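# Swap the shelf's front-right cell for the tray's new cell

## Task

Standing in front of the shelf, replace the cell at the right-hand end of the shelf's front row with the new cell waiting on the tray. The removed cell must end up upright on the tray. The new cell must end up upright in the emptied spot, facing the same direction the old one did. The old cell's air hose must be pushed fully onto either of the new cell's two tubes, and the new cell's plug must be fully inserted. No lid may come off, the other cells must stay undisturbed, no cell may be tilted much or dropped, and no wire may be pulled out of its plug or socket.

## Robot and tools

Robot: two UR7e-type six-joint arms, left_arm and right_arm, each ending in a Robotiq 2F-85 parallel gripper with a wrist camera. Bases (URDF root) in the scene frame: left_arm at (-0.035, +0.349, 0) m, right_arm at (-0.051, -0.350, 0) m, each yawed very slightly.

Frames. Scene frame: origin at table-top height, halfway between the nominal bases. +x points out over the table, +z points up, and +y points toward the left_arm side. Image left and right do not follow these names. Reported positions (m), quaternions (wxyz) and velocities (m/s, rad/s) use the scene frame and can be off by a few cm. Commanded offsets instead use the axes of that arm's current Hand target. In the gripper frame the fingers point along +z and close along y. end_effector_position is the spot between the closed pads; closed fingertips reach about 19 mm past it, fully open ones about 6 mm. A block on the wrist sticks out about 10 cm toward gripper +x.

The 18-number row, used by both motion tools: nine numbers for left_arm, then nine for right_arm. Each nine is dx, dy, dz, rx, ry, rz, gripper position, force_limit, speed. All values lie in [-1, 1]. The first six are an offset, not a pose: they are measured from the arm's Hand target in that target's own axes, where 1.0 = 0.6 m of travel or 180 degrees of turn. rx, ry, rz together form one rotation vector. Six zeros re-request the current Hand target. Gripper position: +1 is fully open (85 mm), about -0.8 is where the pads touch, and -1 closes until blocked. force_limit and speed shape the grip. Slow closing (speed -1, about 20 mm/s) gives roughly 30 to 100 N per pad, depending on force_limit. Faster closing from well open gives more: about 120 to 135 N at speed 0, and up to about 245 N at +1. Both start at +1. Every row needs all 18 numbers. To leave a gripper unchanged, repeat its last three numbers, because a 0 is itself a command.

execute_actions(actions, cameras): actions is a list of actions. Each action is a table of up to 15 rows, one row per 1/30 s control step, so an action lasts 0.5 s; a short table repeats its final row. Every row's offset is taken from the Hand target at the start of that action, not from the row before. Sending the same offset again therefore moves the arm further. Images come back only when actions is empty or cameras names some.

move(target, speed, blend, stop_force, zero, blocking, cameras): drives each gripper in a straight line to one 18-number row, or through a list of up to 15 rows. Every row is an offset from the same starting Hand targets. speed is the top path speed in m/s (0.002 to 3.6, default 0.25), and turning is capped at twice that in rad/s. blend is a corner radius in m for lists; 0 stops at each point. stop_force (3 to 120 N, shared by both arms) ends an arm's path once its wrist sensor feels that much resistance. It is unreliable while the gripper rotates, and it is not allowed with blocking=false. zero (default true) re-zeroes that reading before the move. Moves last at least 0.5 s and at most 10 s. They do not avoid obstacles or the other arm, and the gripper lags and can overshoot at speed. The result includes a move: line giving the outcome (done, off_target, moving, held, fault) and any limits, such as paced (the pose was clipped) or held (a check withheld a step).

wait(seconds 0 to 10) lets time pass with commands held. stop brakes a running move. zoom_image(camera, region [x0, y0, x1, y1] in pixels, at most 504 by 504) enlarges part of the latest image. zero_wrist_force(arm) tares that arm's force sensor. read_manual gives licence texts only. finished_scene ends the scene for good.

Cameras: cam_high, cam_low, cam_shelf, cam_tray, cam_left_wrist, cam_right_wrist, each 672x504.

Reading results. Hand target is the last commanded pose after clipping; the gripper may rest a bit short of it. Tool commands gives the current gripper commands. object_status codes: 0 = moving, 1 = blocked while opening, 2 = blocked while closing (a real grip), 3 = reached the command or the pads met. position_measured is in counts: 3 is open, about 78 is 60 mm, 130 is 40 mm, 180 is 20 mm, and 230 means the pads are touching. Wrist force and torque are given along the gripper's own axes, plus a peak line. Joint torques include the arm's own weight. Joint velocities marked within noise mean the arm is still.

Cautions. Orientation is clipped to within 32 degrees of the current one on each step, so large turns take several steps. Keep paths away from an arm's own base. A net force of roughly 150 N on an arm, or a contact torque at a joint's limit (wrist joints 25.4 N m, others 136 N m), stops that arm for 10 s. Aiming even slightly beyond a firm contact can trigger this. Holding loads for long or stretching an arm out heats its motors: a MOTOR HOT line warns, and overheating brakes the arm for 30 s or more. The clearance check blocks commands that bring the arms close together, but contact between the arms can still fail the task. Approach contacts slowly and use stop_force. Confirm a grip shows object_status 2 before lifting. Release only parts that have stopped moving. Never drop or slam a cell, and do not tug on wires. Anything that falls off the table, or is left off it, fails the task.

Each tool is called after "Call:" as name(argument=value, ...), one argument or row to a line, values as JSON.

## Session

Call:
execute_actions(
  actions=[],
)

Scene clock: 0.00 s.
left_arm: end_effector_position=(+0.3052, +0.1513, +0.2779) position_measured=3 object_status=3 end_effector_quat_wxyz=(-0.003, +0.430, +0.903, -0.012) | right_arm: end_effector_position=(+0.1318, -0.3525, +0.3108) position_measured=3 object_status=3 end_effector_quat_wxyz=(-0.302, -0.092, +0.933, -0.174)
Joint positions: left_arm=[-0.847 -1.855 1.947 -1.667 -1.594 0.033] | right_arm=[3.865 -1.181 -1.923 -2.319 1.623 0.485]
Joint velocities: within noise
Joint torques (N m): no reading
Wrist force (N): no reading
Wrist torque (N m): no reading
Wrist force, peak (N): no reading
Hand target: left_arm +0.3052, +0.1513, +0.2779; -0.003, +0.430, +0.903, -0.012 | right_arm +0.1318, -0.3525, +0.3108; -0.302, -0.092, +0.933, -0.174
Tool commands: left_gripper/position=+1.0 left_gripper/force_limit=+1.0 left_gripper/speed=+1.0 right_gripper/position=+1.0 right_gripper/force_limit=+1.0 right_gripper/speed=+1.0

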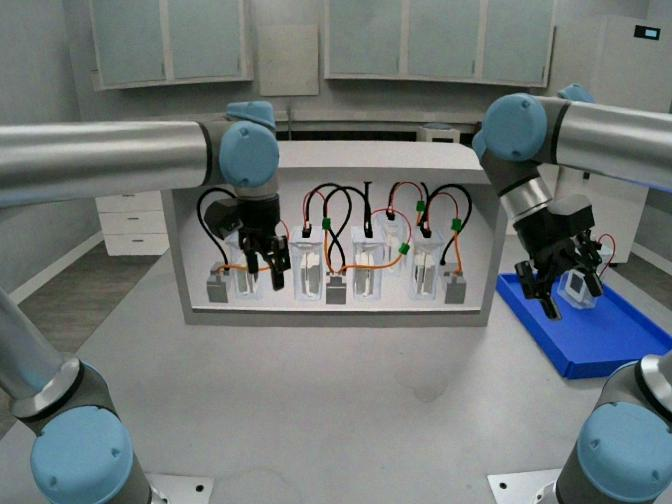

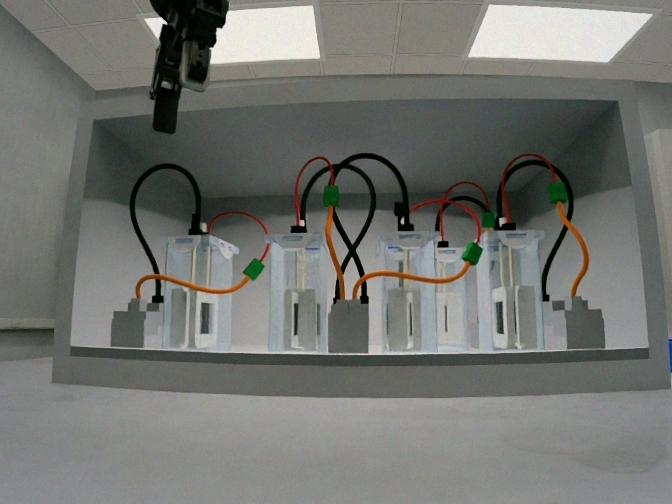

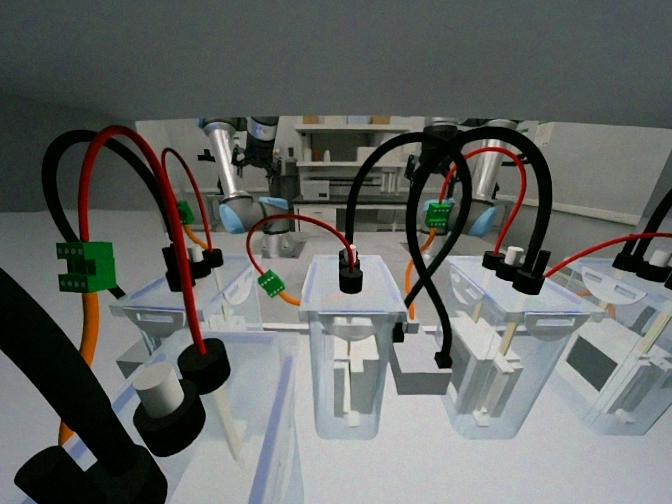

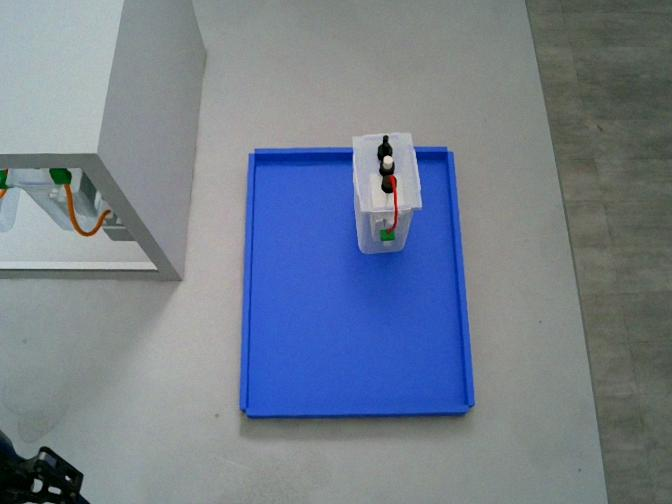

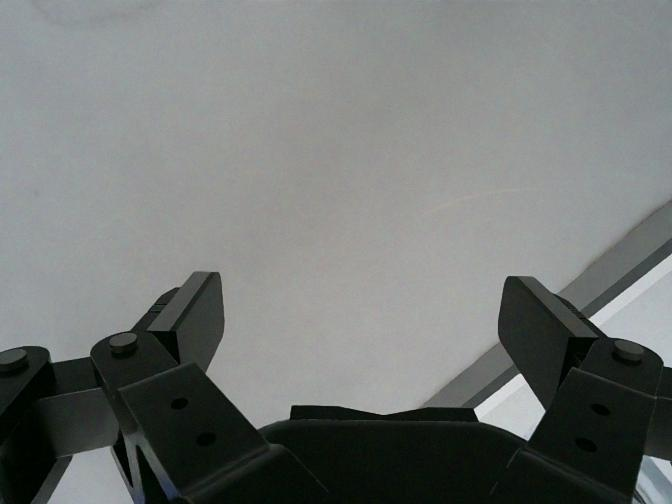

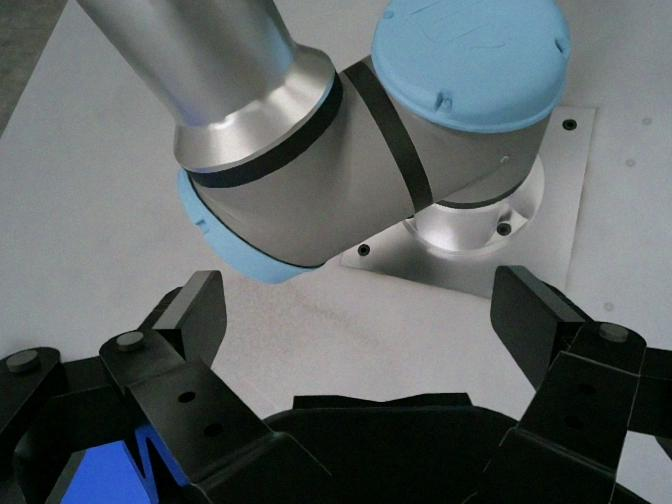

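Call:
zoom_image(
  camera="cam_low",
  region=[400, 130, 640, 370],
)

Call:
zoom_image(
  camera="cam_tray",
  region=[330, 110, 450, 270],
)

Call:
zoom_image(
  camera="cam_shelf",
  region=[0, 100, 310, 504],
)

Call:
zoom_image(
  camera="cam_high",
  region=[330, 150, 510, 330],
)

Call:
zoom_image(
  camera="cam_high",
  region=[480, 180, 672, 390],
)

Call:
zoom_image(
  camera="cam_tray",
  region=[0, 130, 190, 290],
)

Scaled by 2.100 from the camera's 672x504 image, which has a finer 960x720 frame.

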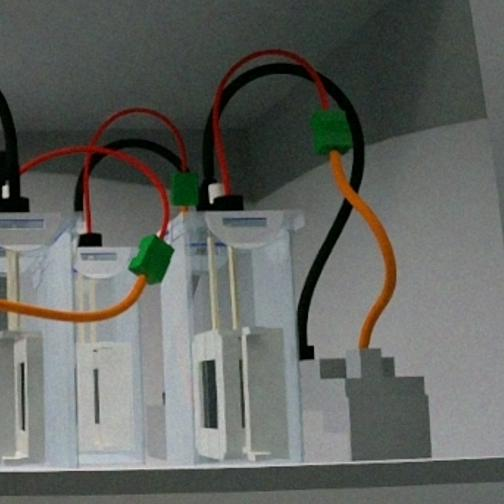

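Scaled by 3.150 from the camera's 672x504 image, which has a finer 960x720 frame.

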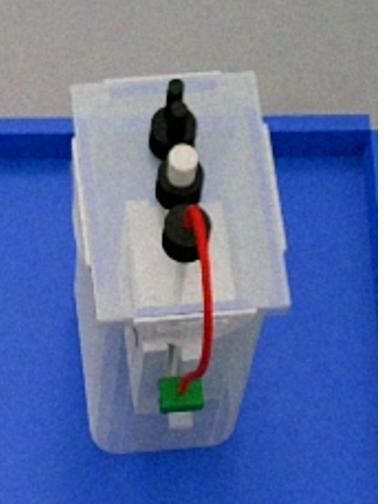

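Scaled by 1.248 from the camera's 672x504 image, which has a finer 960x720 frame.

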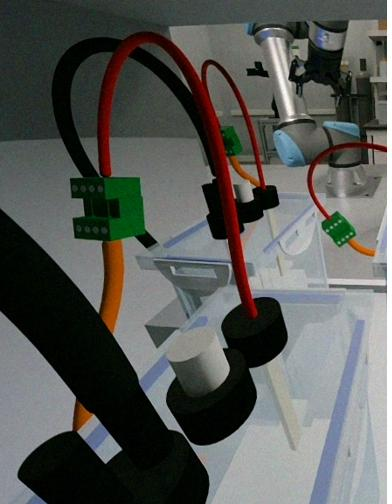

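Scaled by 2.800 from the camera's 672x504 image, which has a finer 960x720 frame.

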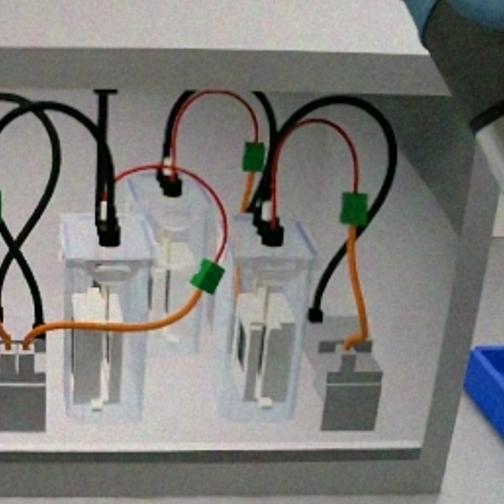

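Scaled by 2.400 from the camera's 672x504 image, which has a finer 960x720 frame.

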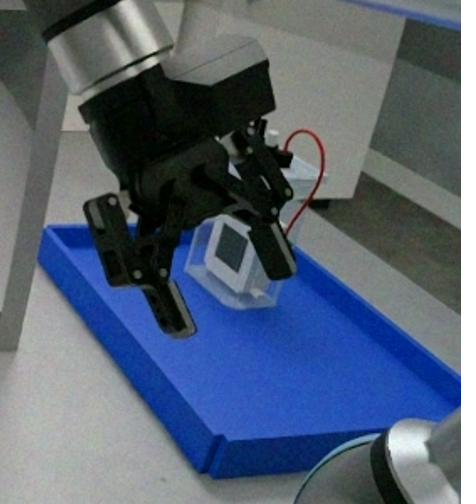

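Scaled by 2.653 from the camera's 672x504 image, which has a finer 960x720 frame.

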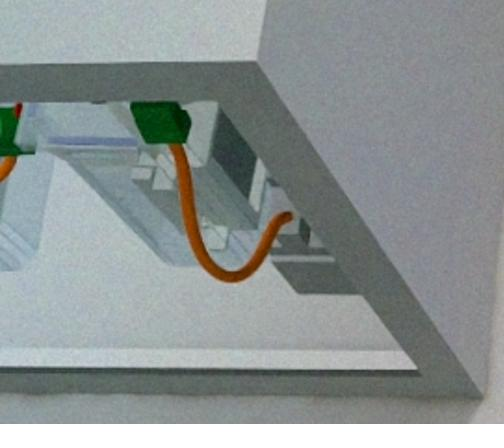

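Call:
move(
  target=[
    [-0.124,0.018,-0.07,0,0,0.717,1,1,1,0.065,-0.049,-0.130,0.287,-0.166,-0.889,1,1,1],
    [-0.124,0.018,-0.07,-0.538,0.256,0.538,1,1,1,-0.135,-0.118,-0.2625,0.782,-0.052,-0.399,1,1,1],
  ],
  speed=0.5,
  cameras=["all"],
)

Scene clock: 49.07 s.
left_arm: end_effector_position=(+0.3602, +0.1011, +0.3199) position_measured=3 object_status=3 end_effector_quat_wxyz=(+0.003, +0.714, +0.011, +0.700) | right_arm: end_effector_position=(+0.3017, -0.3537, +0.4006) position_measured=3 object_status=3 end_effector_quat_wxyz=(-0.105, +0.701, +0.105, +0.697)
Joint positions: left_arm=[-1.543 -1.868 2.635 -2.624 -0.02 1.837] | right_arm=[4.11 -0.387 -2.807 0.044 0.923 -3.136]
Joint torques (N m): left_arm=[8.71 -13.68 -22.33 -2.85 0.54 -0.79] | right_arm=[9.32 -6.2 32.19 0.3 -1.76 2.28]
Wrist force (N): left_arm=[2.0 -1.1 1.1] | right_arm=[-1.4 -0.8 -2.0]
Wrist torque (N m): left_arm=[-0.30 -0.25 0.06] | right_arm=[-0.20 0.17 0.09]
Wrist force, peak (N): left_arm=[2.2 -1.4 1.0] | right_arm=[3.3 -0.8 0.0]
Hand target: left_arm +0.3611, +0.1011, +0.3200; +0.007, +0.713, +0.007, +0.701 | right_arm +0.3000, -0.3525, +0.4007; +0.000, +0.707, +0.000, +0.707
Off the commanded pose: left_arm 0.001 m, 1 deg | right_arm 0.002 m, 17 deg.
move: off_target (right_arm); limits=paced

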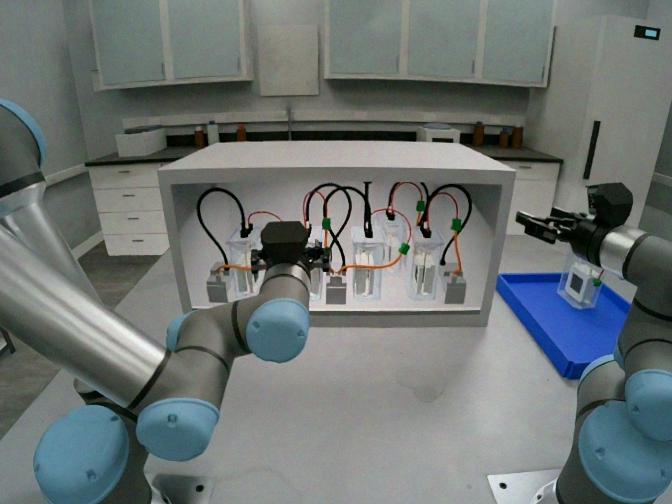

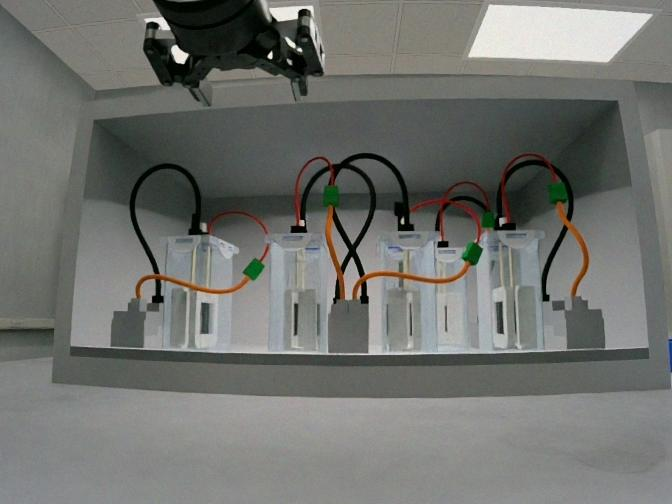

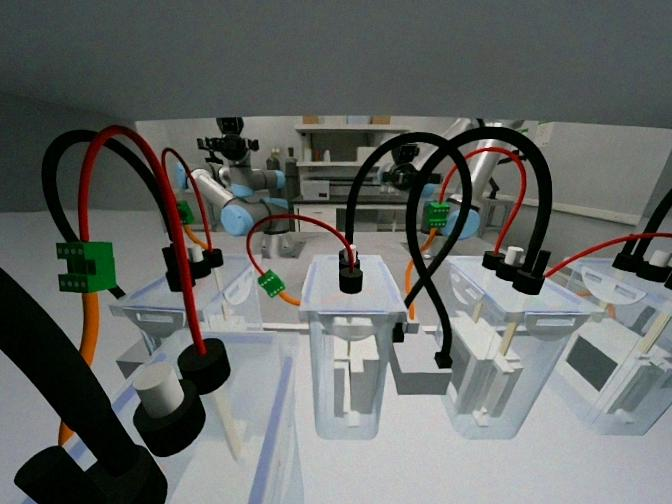

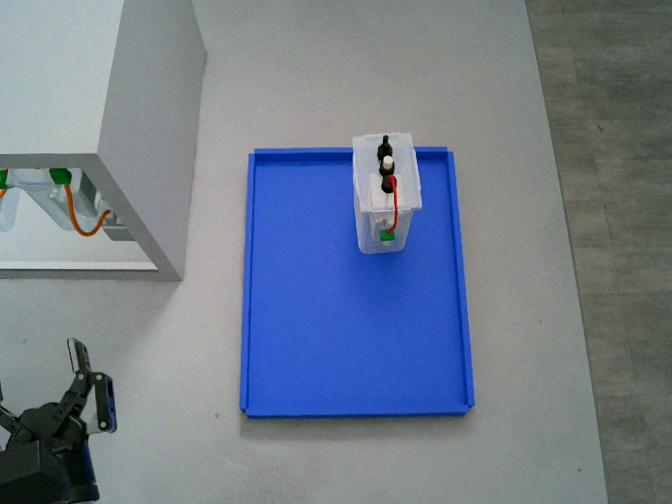

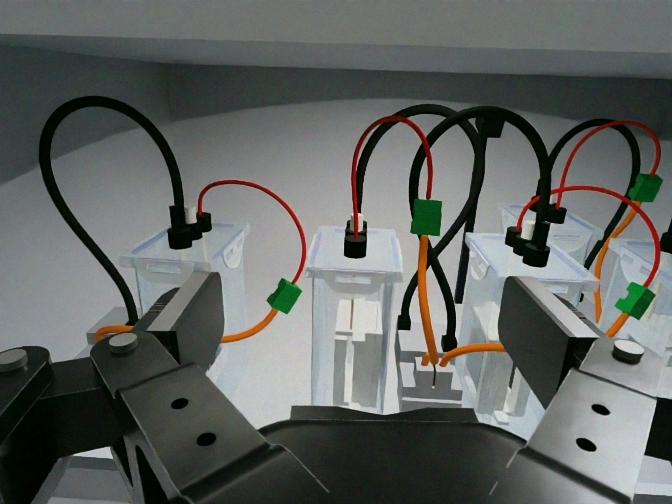

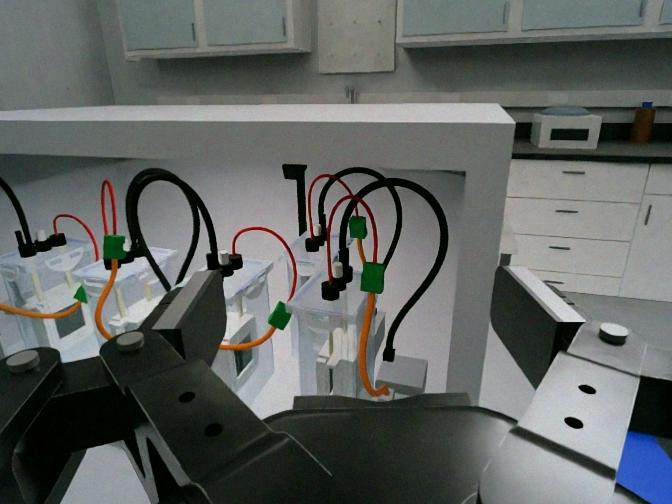

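Call:
zoom_image(
  camera="cam_right_wrist",
  region=[300, 150, 470, 420],
)

Call:
zoom_image(
  camera="cam_right_wrist",
  region=[310, 180, 410, 300],
)

Call:
zoom_image(
  camera="cam_high",
  region=[540, 220, 640, 320],
)

Call:
zoom_image(
  camera="cam_low",
  region=[470, 140, 620, 250],
)

Call:
zoom_image(
  camera="cam_shelf",
  region=[40, 200, 160, 320],
)

Scaled by 1.867 from the camera's 672x504 image, which has a finer 960x720 frame.

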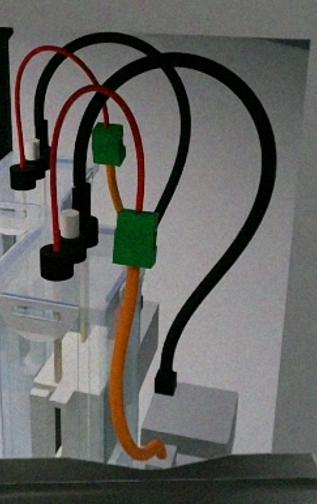

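Scaled by 4.200 from the camera's 672x504 image, which has a finer 960x720 frame.

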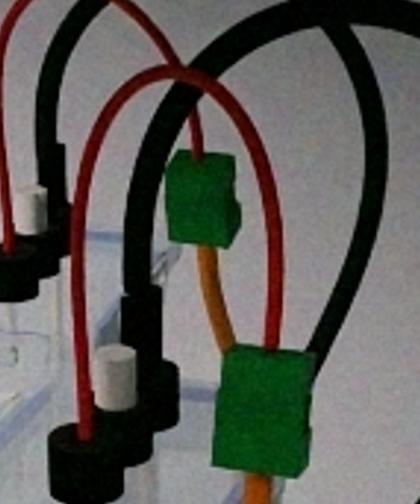

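Scaled by 5.040 from the camera's 672x504 image, which has a finer 960x720 frame.

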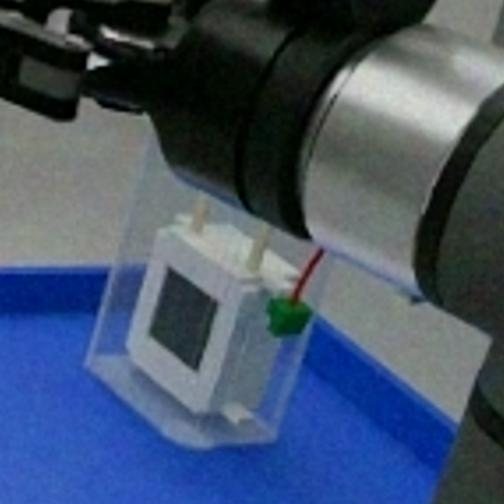

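Scaled by 3.360 from the camera's 672x504 image, which has a finer 960x720 frame.

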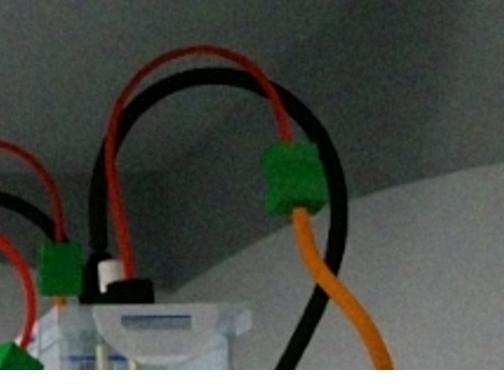

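Scaled by 4.200 from the camera's 672x504 image, which has a finer 960x720 frame.

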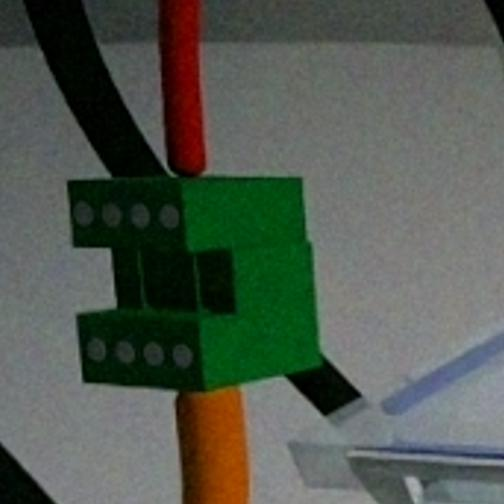

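Call:
zoom_image(
  camera="cam_tray",
  region=[0, 300, 200, 504],
)

Call:
wait(
  seconds=0.5,
  cameras=["cam_right_wrist","cam_tray"],
)

Scaled by 2.471 from the camera's 672x504 image, which has a finer 960x720 frame.

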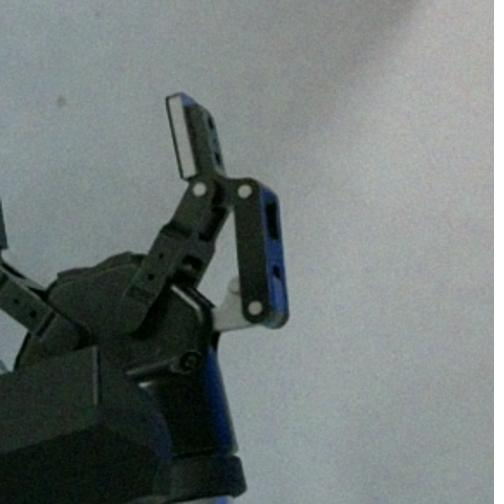

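Scene clock: 77.93 s.
left_arm: end_effector_position=(+0.3602, +0.1011, +0.3200) position_measured=3 object_status=3 end_effector_quat_wxyz=(+0.003, +0.714, +0.012, +0.700) | right_arm: end_effector_position=(+0.3016, -0.3537, +0.4008) position_measured=3 object_status=3 end_effector_quat_wxyz=(-0.105, +0.701, +0.105, +0.697)
Joint positions: left_arm=[-1.543 -1.868 2.635 -2.624 -0.02 1.837] | right_arm=[4.111 -0.387 -2.807 0.045 0.923 -3.136]
Joint torques (N m): left_arm=[7.71 -12.65 -26.96 -4.17 3.43 0.75] | right_arm=[9.13 -6.12 36.19 2.42 -1.32 2.26]
Wrist force (N): left_arm=[1.8 -1.2 1.1] | right_arm=[-1.7 -0.6 -2.1]
Wrist torque (N m): left_arm=[-0.30 -0.22 0.06] | right_arm=[-0.16 0.22 0.09]
Wrist force, peak (N): left_arm=[2.1 -1.2 1.1] | right_arm=[-1.6 -0.6 -2.3]
Hand target: left_arm +0.3611, +0.1011, +0.3200; +0.007, +0.713, +0.007, +0.701 | right_arm +0.3000, -0.3525, +0.4007; +0.000, +0.707, +0.000, +0.707
Tool commands: left_gripper/position=+1.0 left_gripper/force_limit=+1.0 left_gripper/speed=+1.0 right_gripper/position=+1.0 right_gripper/force_limit=+1.0 right_gripper/speed=+1.0
Off the commanded pose: left_arm 0.001 m, 1 deg | right_arm 0.002 m, 17 deg.
wait: 0.50 s; at rest from the start
Images, in order (width x height): cam_tray 672x504, cam_right_wrist 672x504.

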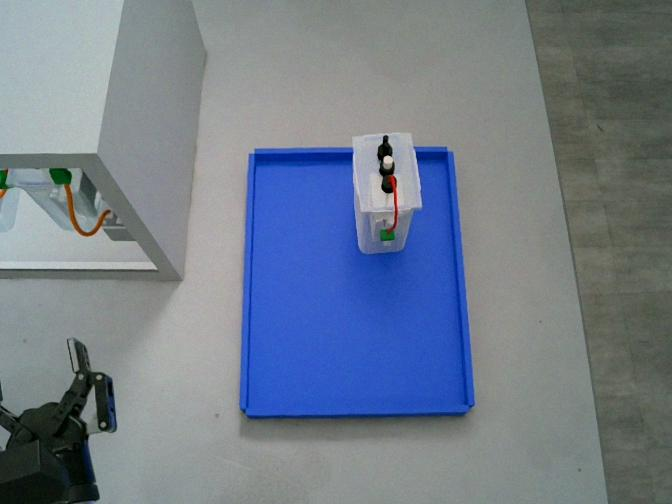

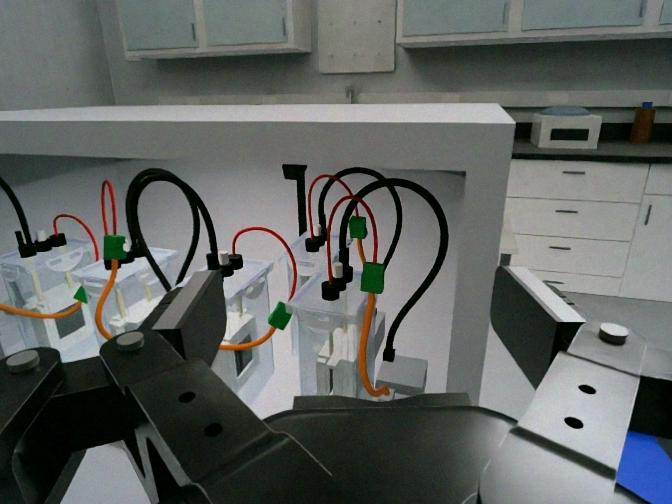

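Call:
move(
  target=[0.1,0.4,0.07,0,0,0,1,1,1,0,0.333,0.1667,0,0,0,1,1,1],
  speed=0.4,
  cameras=["all"],
)

Scene clock: 91.13 s.
left_arm: end_effector_position=(+0.4041, -0.1377, +0.3841) position_measured=3 object_status=3 end_effector_quat_wxyz=(+0.007, +0.713, +0.007, +0.701) | right_arm: end_effector_position=(+0.4000, -0.5523, +0.4007) position_measured=3 object_status=3 end_effector_quat_wxyz=(+0.000, +0.707, +0.000, +0.707)
Joint positions: left_arm=[-1.463 -1.116 1.821 -3.674 -0.099 2.95] | right_arm=[2.855 -1.52 -2.439 0.818 1.881 -3.141]
Joint torques (N m): left_arm=[7.97 -43.2 -8.29 -2.05 -0.94 0.65] | right_arm=[-8.62 5.06 29.88 3.83 -1.26 2.05]
Wrist force (N): left_arm=[1.9 -1.3 0.9] | right_arm=[-1.3 -0.7 -2.1]
Wrist torque (N m): left_arm=[-0.33 -0.23 0.13] | right_arm=[-0.18 0.16 0.06]
Wrist force, peak (N): left_arm=[1.3 -4.3 1.0] | right_arm=[-2.0 4.9 -2.2]
Hand target: left_arm +0.4041, -0.1376, +0.3842; +0.007, +0.713, +0.007, +0.701 | right_arm +0.4000, -0.5523, +0.4007; +0.000, +0.707, +0.000, +0.707
Off the commanded pose: left_arm 0.000 m, 0 deg | right_arm 0.000 m, 0 deg.
move: done

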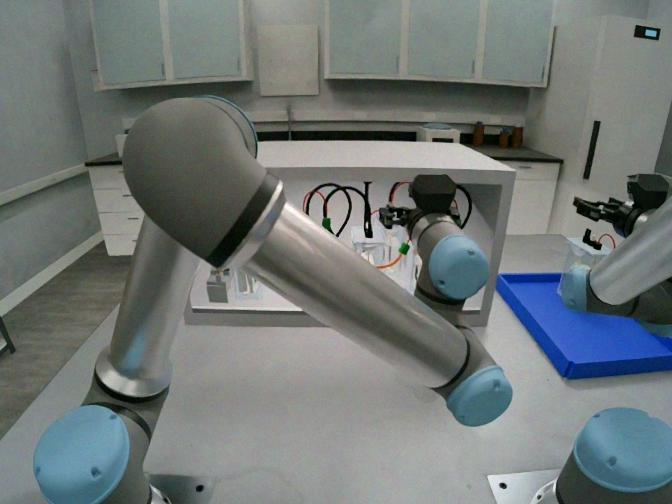

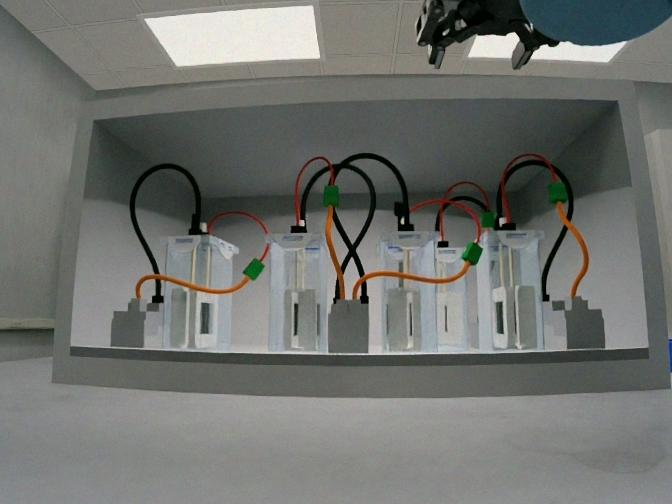

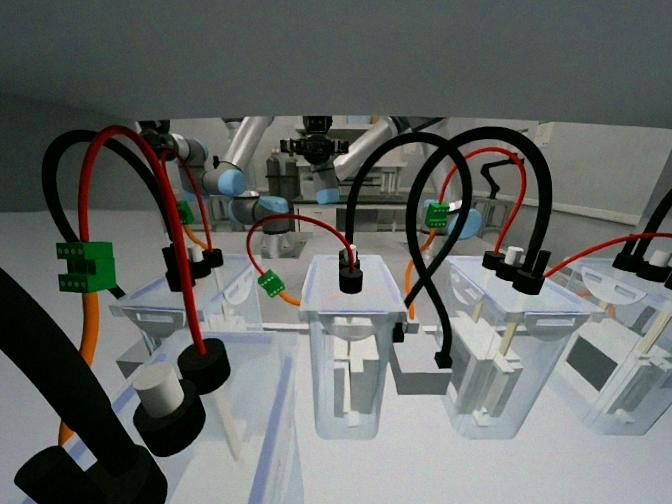

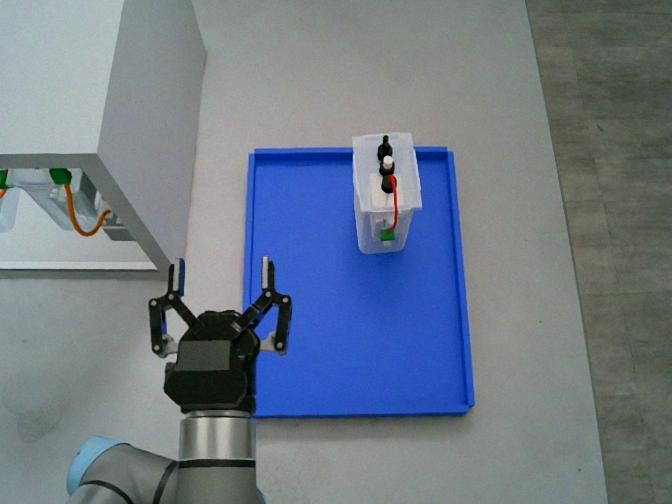

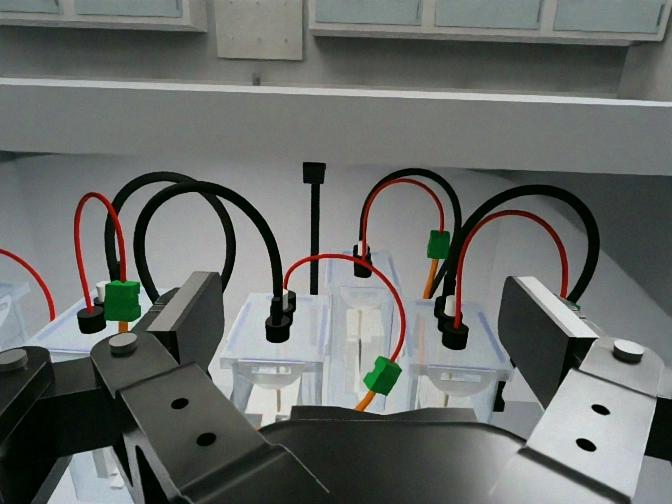

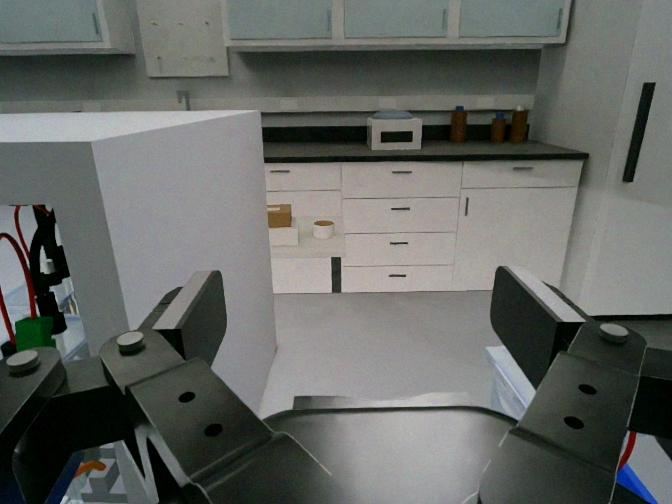

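Call:
move(
  target=[-0.02,0.16,0,0,0,0,1,1,1,-0.083,0.28,-0.15,0,0,0,1,1,1],
  speed=0.4,
  cameras=["cam_high","cam_tray","cam_left_wrist","cam_right_wrist"],
)

Scene clock: 130.73 s.
left_arm: end_effector_position=(+0.4039, -0.2338, +0.3741) position_measured=3 object_status=3 end_effector_quat_wxyz=(+0.007, +0.713, +0.007, +0.701) | right_arm: end_effector_position=(+0.3100, -0.7202, +0.3509) position_measured=3 object_status=3 end_effector_quat_wxyz=(+0.000, +0.707, +0.000, +0.707)
Joint positions: left_arm=[-1.479 -0.929 1.533 -3.555 -0.083 2.932] | right_arm=[2.223 -1.879 -2.201 0.94 2.513 -3.141]
Joint torques (N m): left_arm=[9.04 -37.33 -25.69 -0.79 -0.92 1.11] | right_arm=[-7.93 18.07 24.86 0.64 1.52 -2.1]
Wrist force (N): left_arm=[1.9 -1.0 0.8] | right_arm=[-1.6 -0.7 -2.3]
Wrist torque (N m): left_arm=[-0.27 -0.23 0.09] | right_arm=[-0.24 0.20 -0.01]
Wrist force, peak (N): left_arm=[2.5 -2.7 0.9] | right_arm=[-2.4 2.3 -4.2]
Hand target: left_arm +0.4039, -0.2338, +0.3741; +0.007, +0.713, +0.007, +0.701 | right_arm +0.3100, -0.7203, +0.3509; +0.000, +0.707, +0.000, +0.707
Off the commanded pose: left_arm 0.000 m, 0 deg | right_arm 0.000 m, 0 deg.
move: done
Images, in order (width x height): cam_high 672x504, cam_tray 672x504, cam_left_wrist 672x504, cam_right_wrist 672x504.

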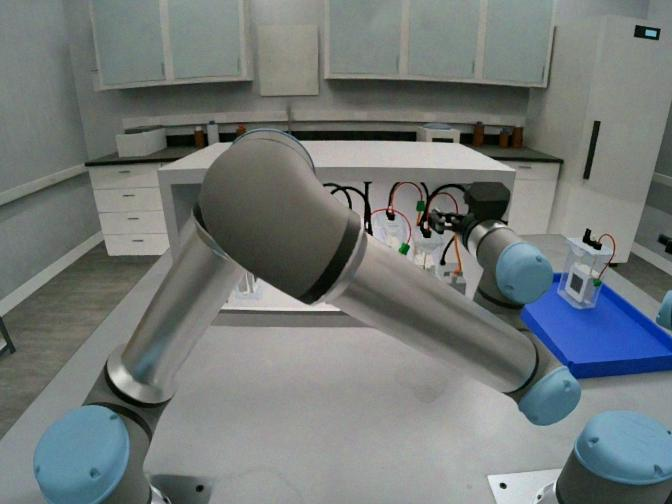

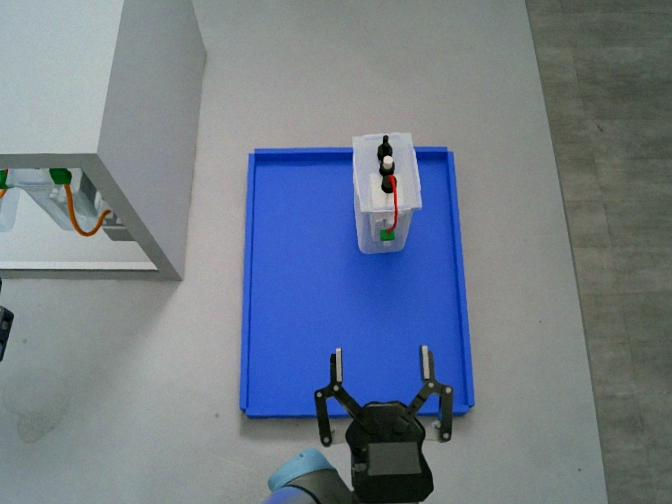

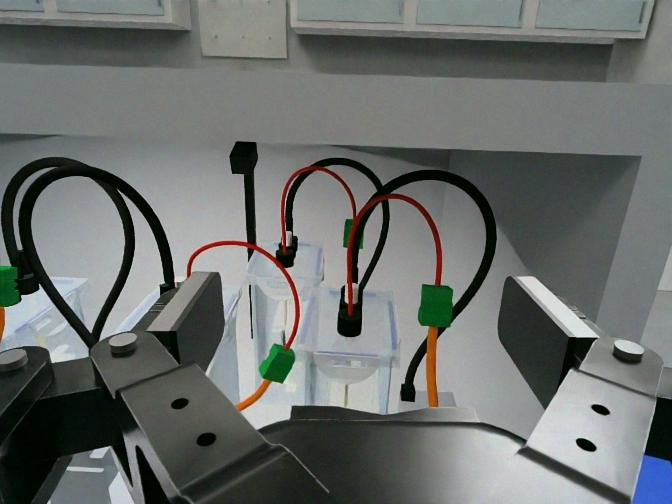

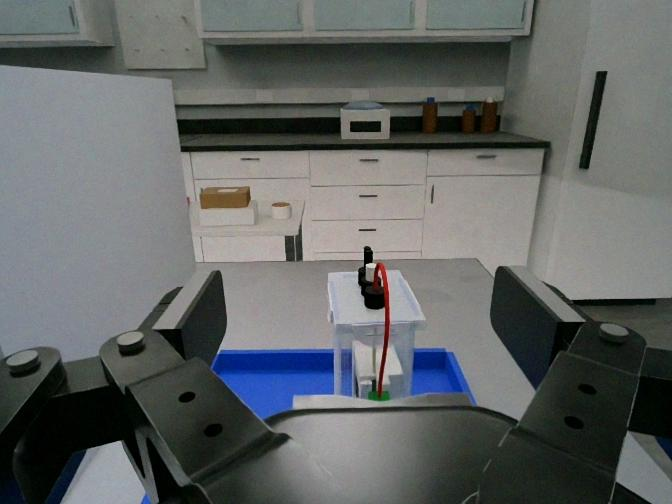

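Call:
zoom_image(
  camera="cam_left_wrist",
  region=[280, 150, 500, 420],
)

Call:
zoom_image(
  camera="cam_right_wrist",
  region=[310, 230, 450, 410],
)

Call:
zoom_image(
  camera="cam_left_wrist",
  region=[400, 260, 480, 350],
)

Scaled by 1.867 from the camera's 672x504 image, which has a finer 960x720 frame.

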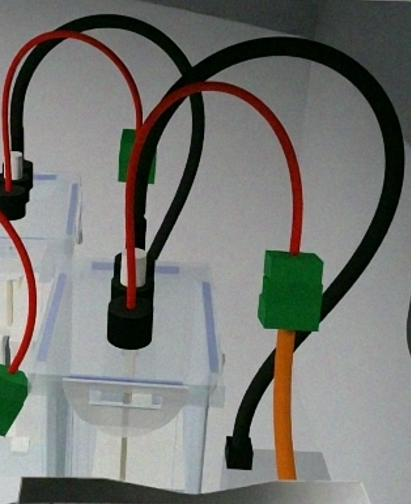

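Scaled by 2.800 from the camera's 672x504 image, which has a finer 960x720 frame.

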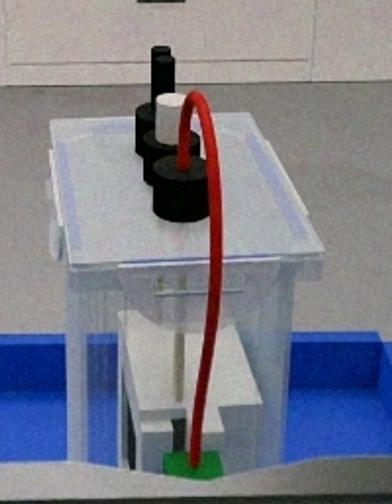

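Scaled by 5.600 from the camera's 672x504 image, which has a finer 960x720 frame.

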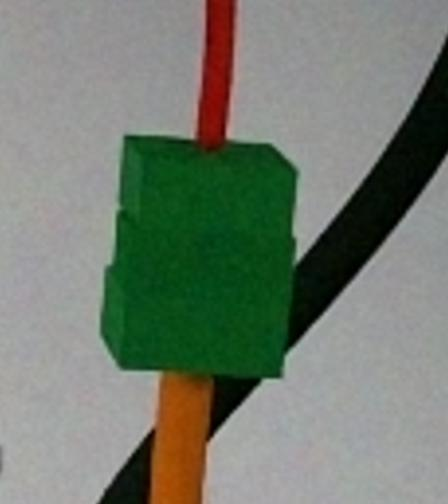

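Call:
move(
  target=[0,0,0,0,0,0,1,1,1,0.0,0.048,0.25,0,-0.194,0,1,1,1],
  speed=0.3,
  cameras=["cam_right_wrist"],
)

Call:
zoom_image(
  camera="cam_right_wrist",
  region=[210, 150, 500, 440],
)

Scene clock: 166.00 s.
left_arm: end_effector_position=(+0.4039, -0.2338, +0.3741) position_measured=3 object_status=3 end_effector_quat_wxyz=(+0.007, +0.713, +0.007, +0.701) | right_arm: end_effector_position=(+0.4600, -0.7491, +0.3508) position_measured=3 object_status=3 end_effector_quat_wxyz=(+0.000, +0.887, +0.000, +0.463) end_effector_velocity=(+0.000, +0.000, -0.001) end_effector_angular_velocity=(+0.001, +0.004, -0.001)
Joint positions: left_arm=[-1.479 -0.929 1.533 -3.555 -0.083 2.932] | right_arm=[2.509 -1.707 -1.856 -0.3 2.094 -3.555]
Joint velocities: left_arm=[within noise] | right_arm=[0 0 0.001 -0.005 -0.002 0]
Joint torques (N m): left_arm=[8.85 -36.03 -26.71 -2.15 -1.56 1.15] | right_arm=[5.19 43.06 33.23 1.38 -0.92 2.21]
Wrist force (N): left_arm=[2.2 -1.1 0.7] | right_arm=[-0.3 -1.0 0.2]
Wrist torque (N m): left_arm=[-0.30 -0.27 0.08] | right_arm=[-0.14 0.04 0.05]
Wrist force, peak (N): left_arm=[2.2 -1.2 1.0] | right_arm=[-2.1 -1.2 -3.8]
Hand target: left_arm +0.4039, -0.2338, +0.3741; +0.007, +0.713, +0.007, +0.701 | right_arm +0.4600, -0.7491, +0.3509; +0.000, +0.887, +0.000, +0.463
Off the commanded pose: left_arm 0.000 m, 0 deg | right_arm 0.000 m, 0 deg.
move: done
Images, in order (width x height): cam_right_wrist 672x504.

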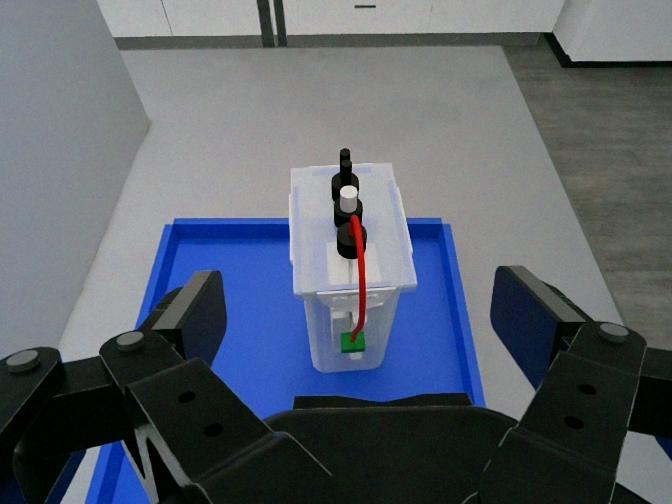

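Scaled by 1.738 from the camera's 672x504 image, which has a finer 960x720 frame.

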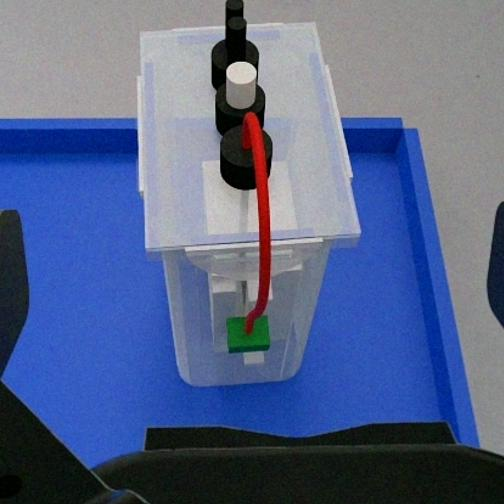

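Call:
zoom_image(
  camera="cam_right_wrist",
  region=[280, 270, 430, 390],
)

Call:
zoom_image(
  camera="cam_right_wrist",
  region=[280, 140, 430, 290],
)

Scaled by 3.360 from the camera's 672x504 image, which has a finer 960x720 frame.

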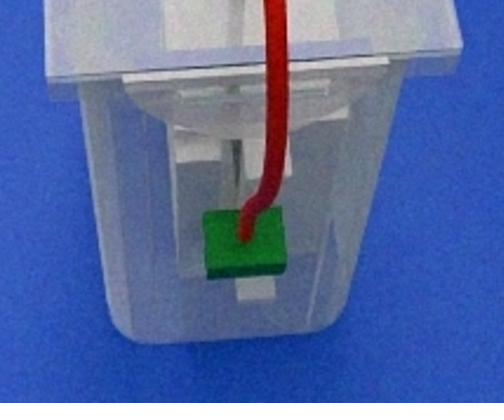

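Scaled by 3.360 from the camera's 672x504 image, which has a finer 960x720 frame.

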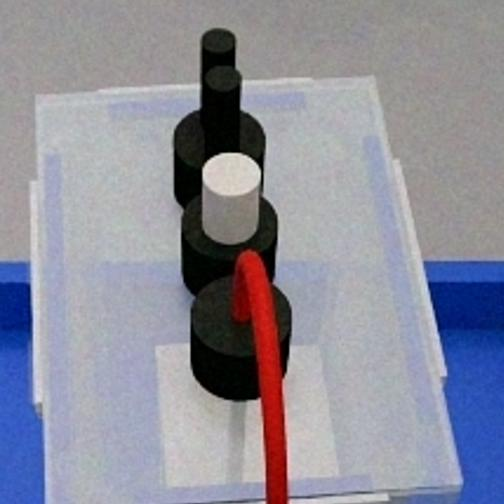

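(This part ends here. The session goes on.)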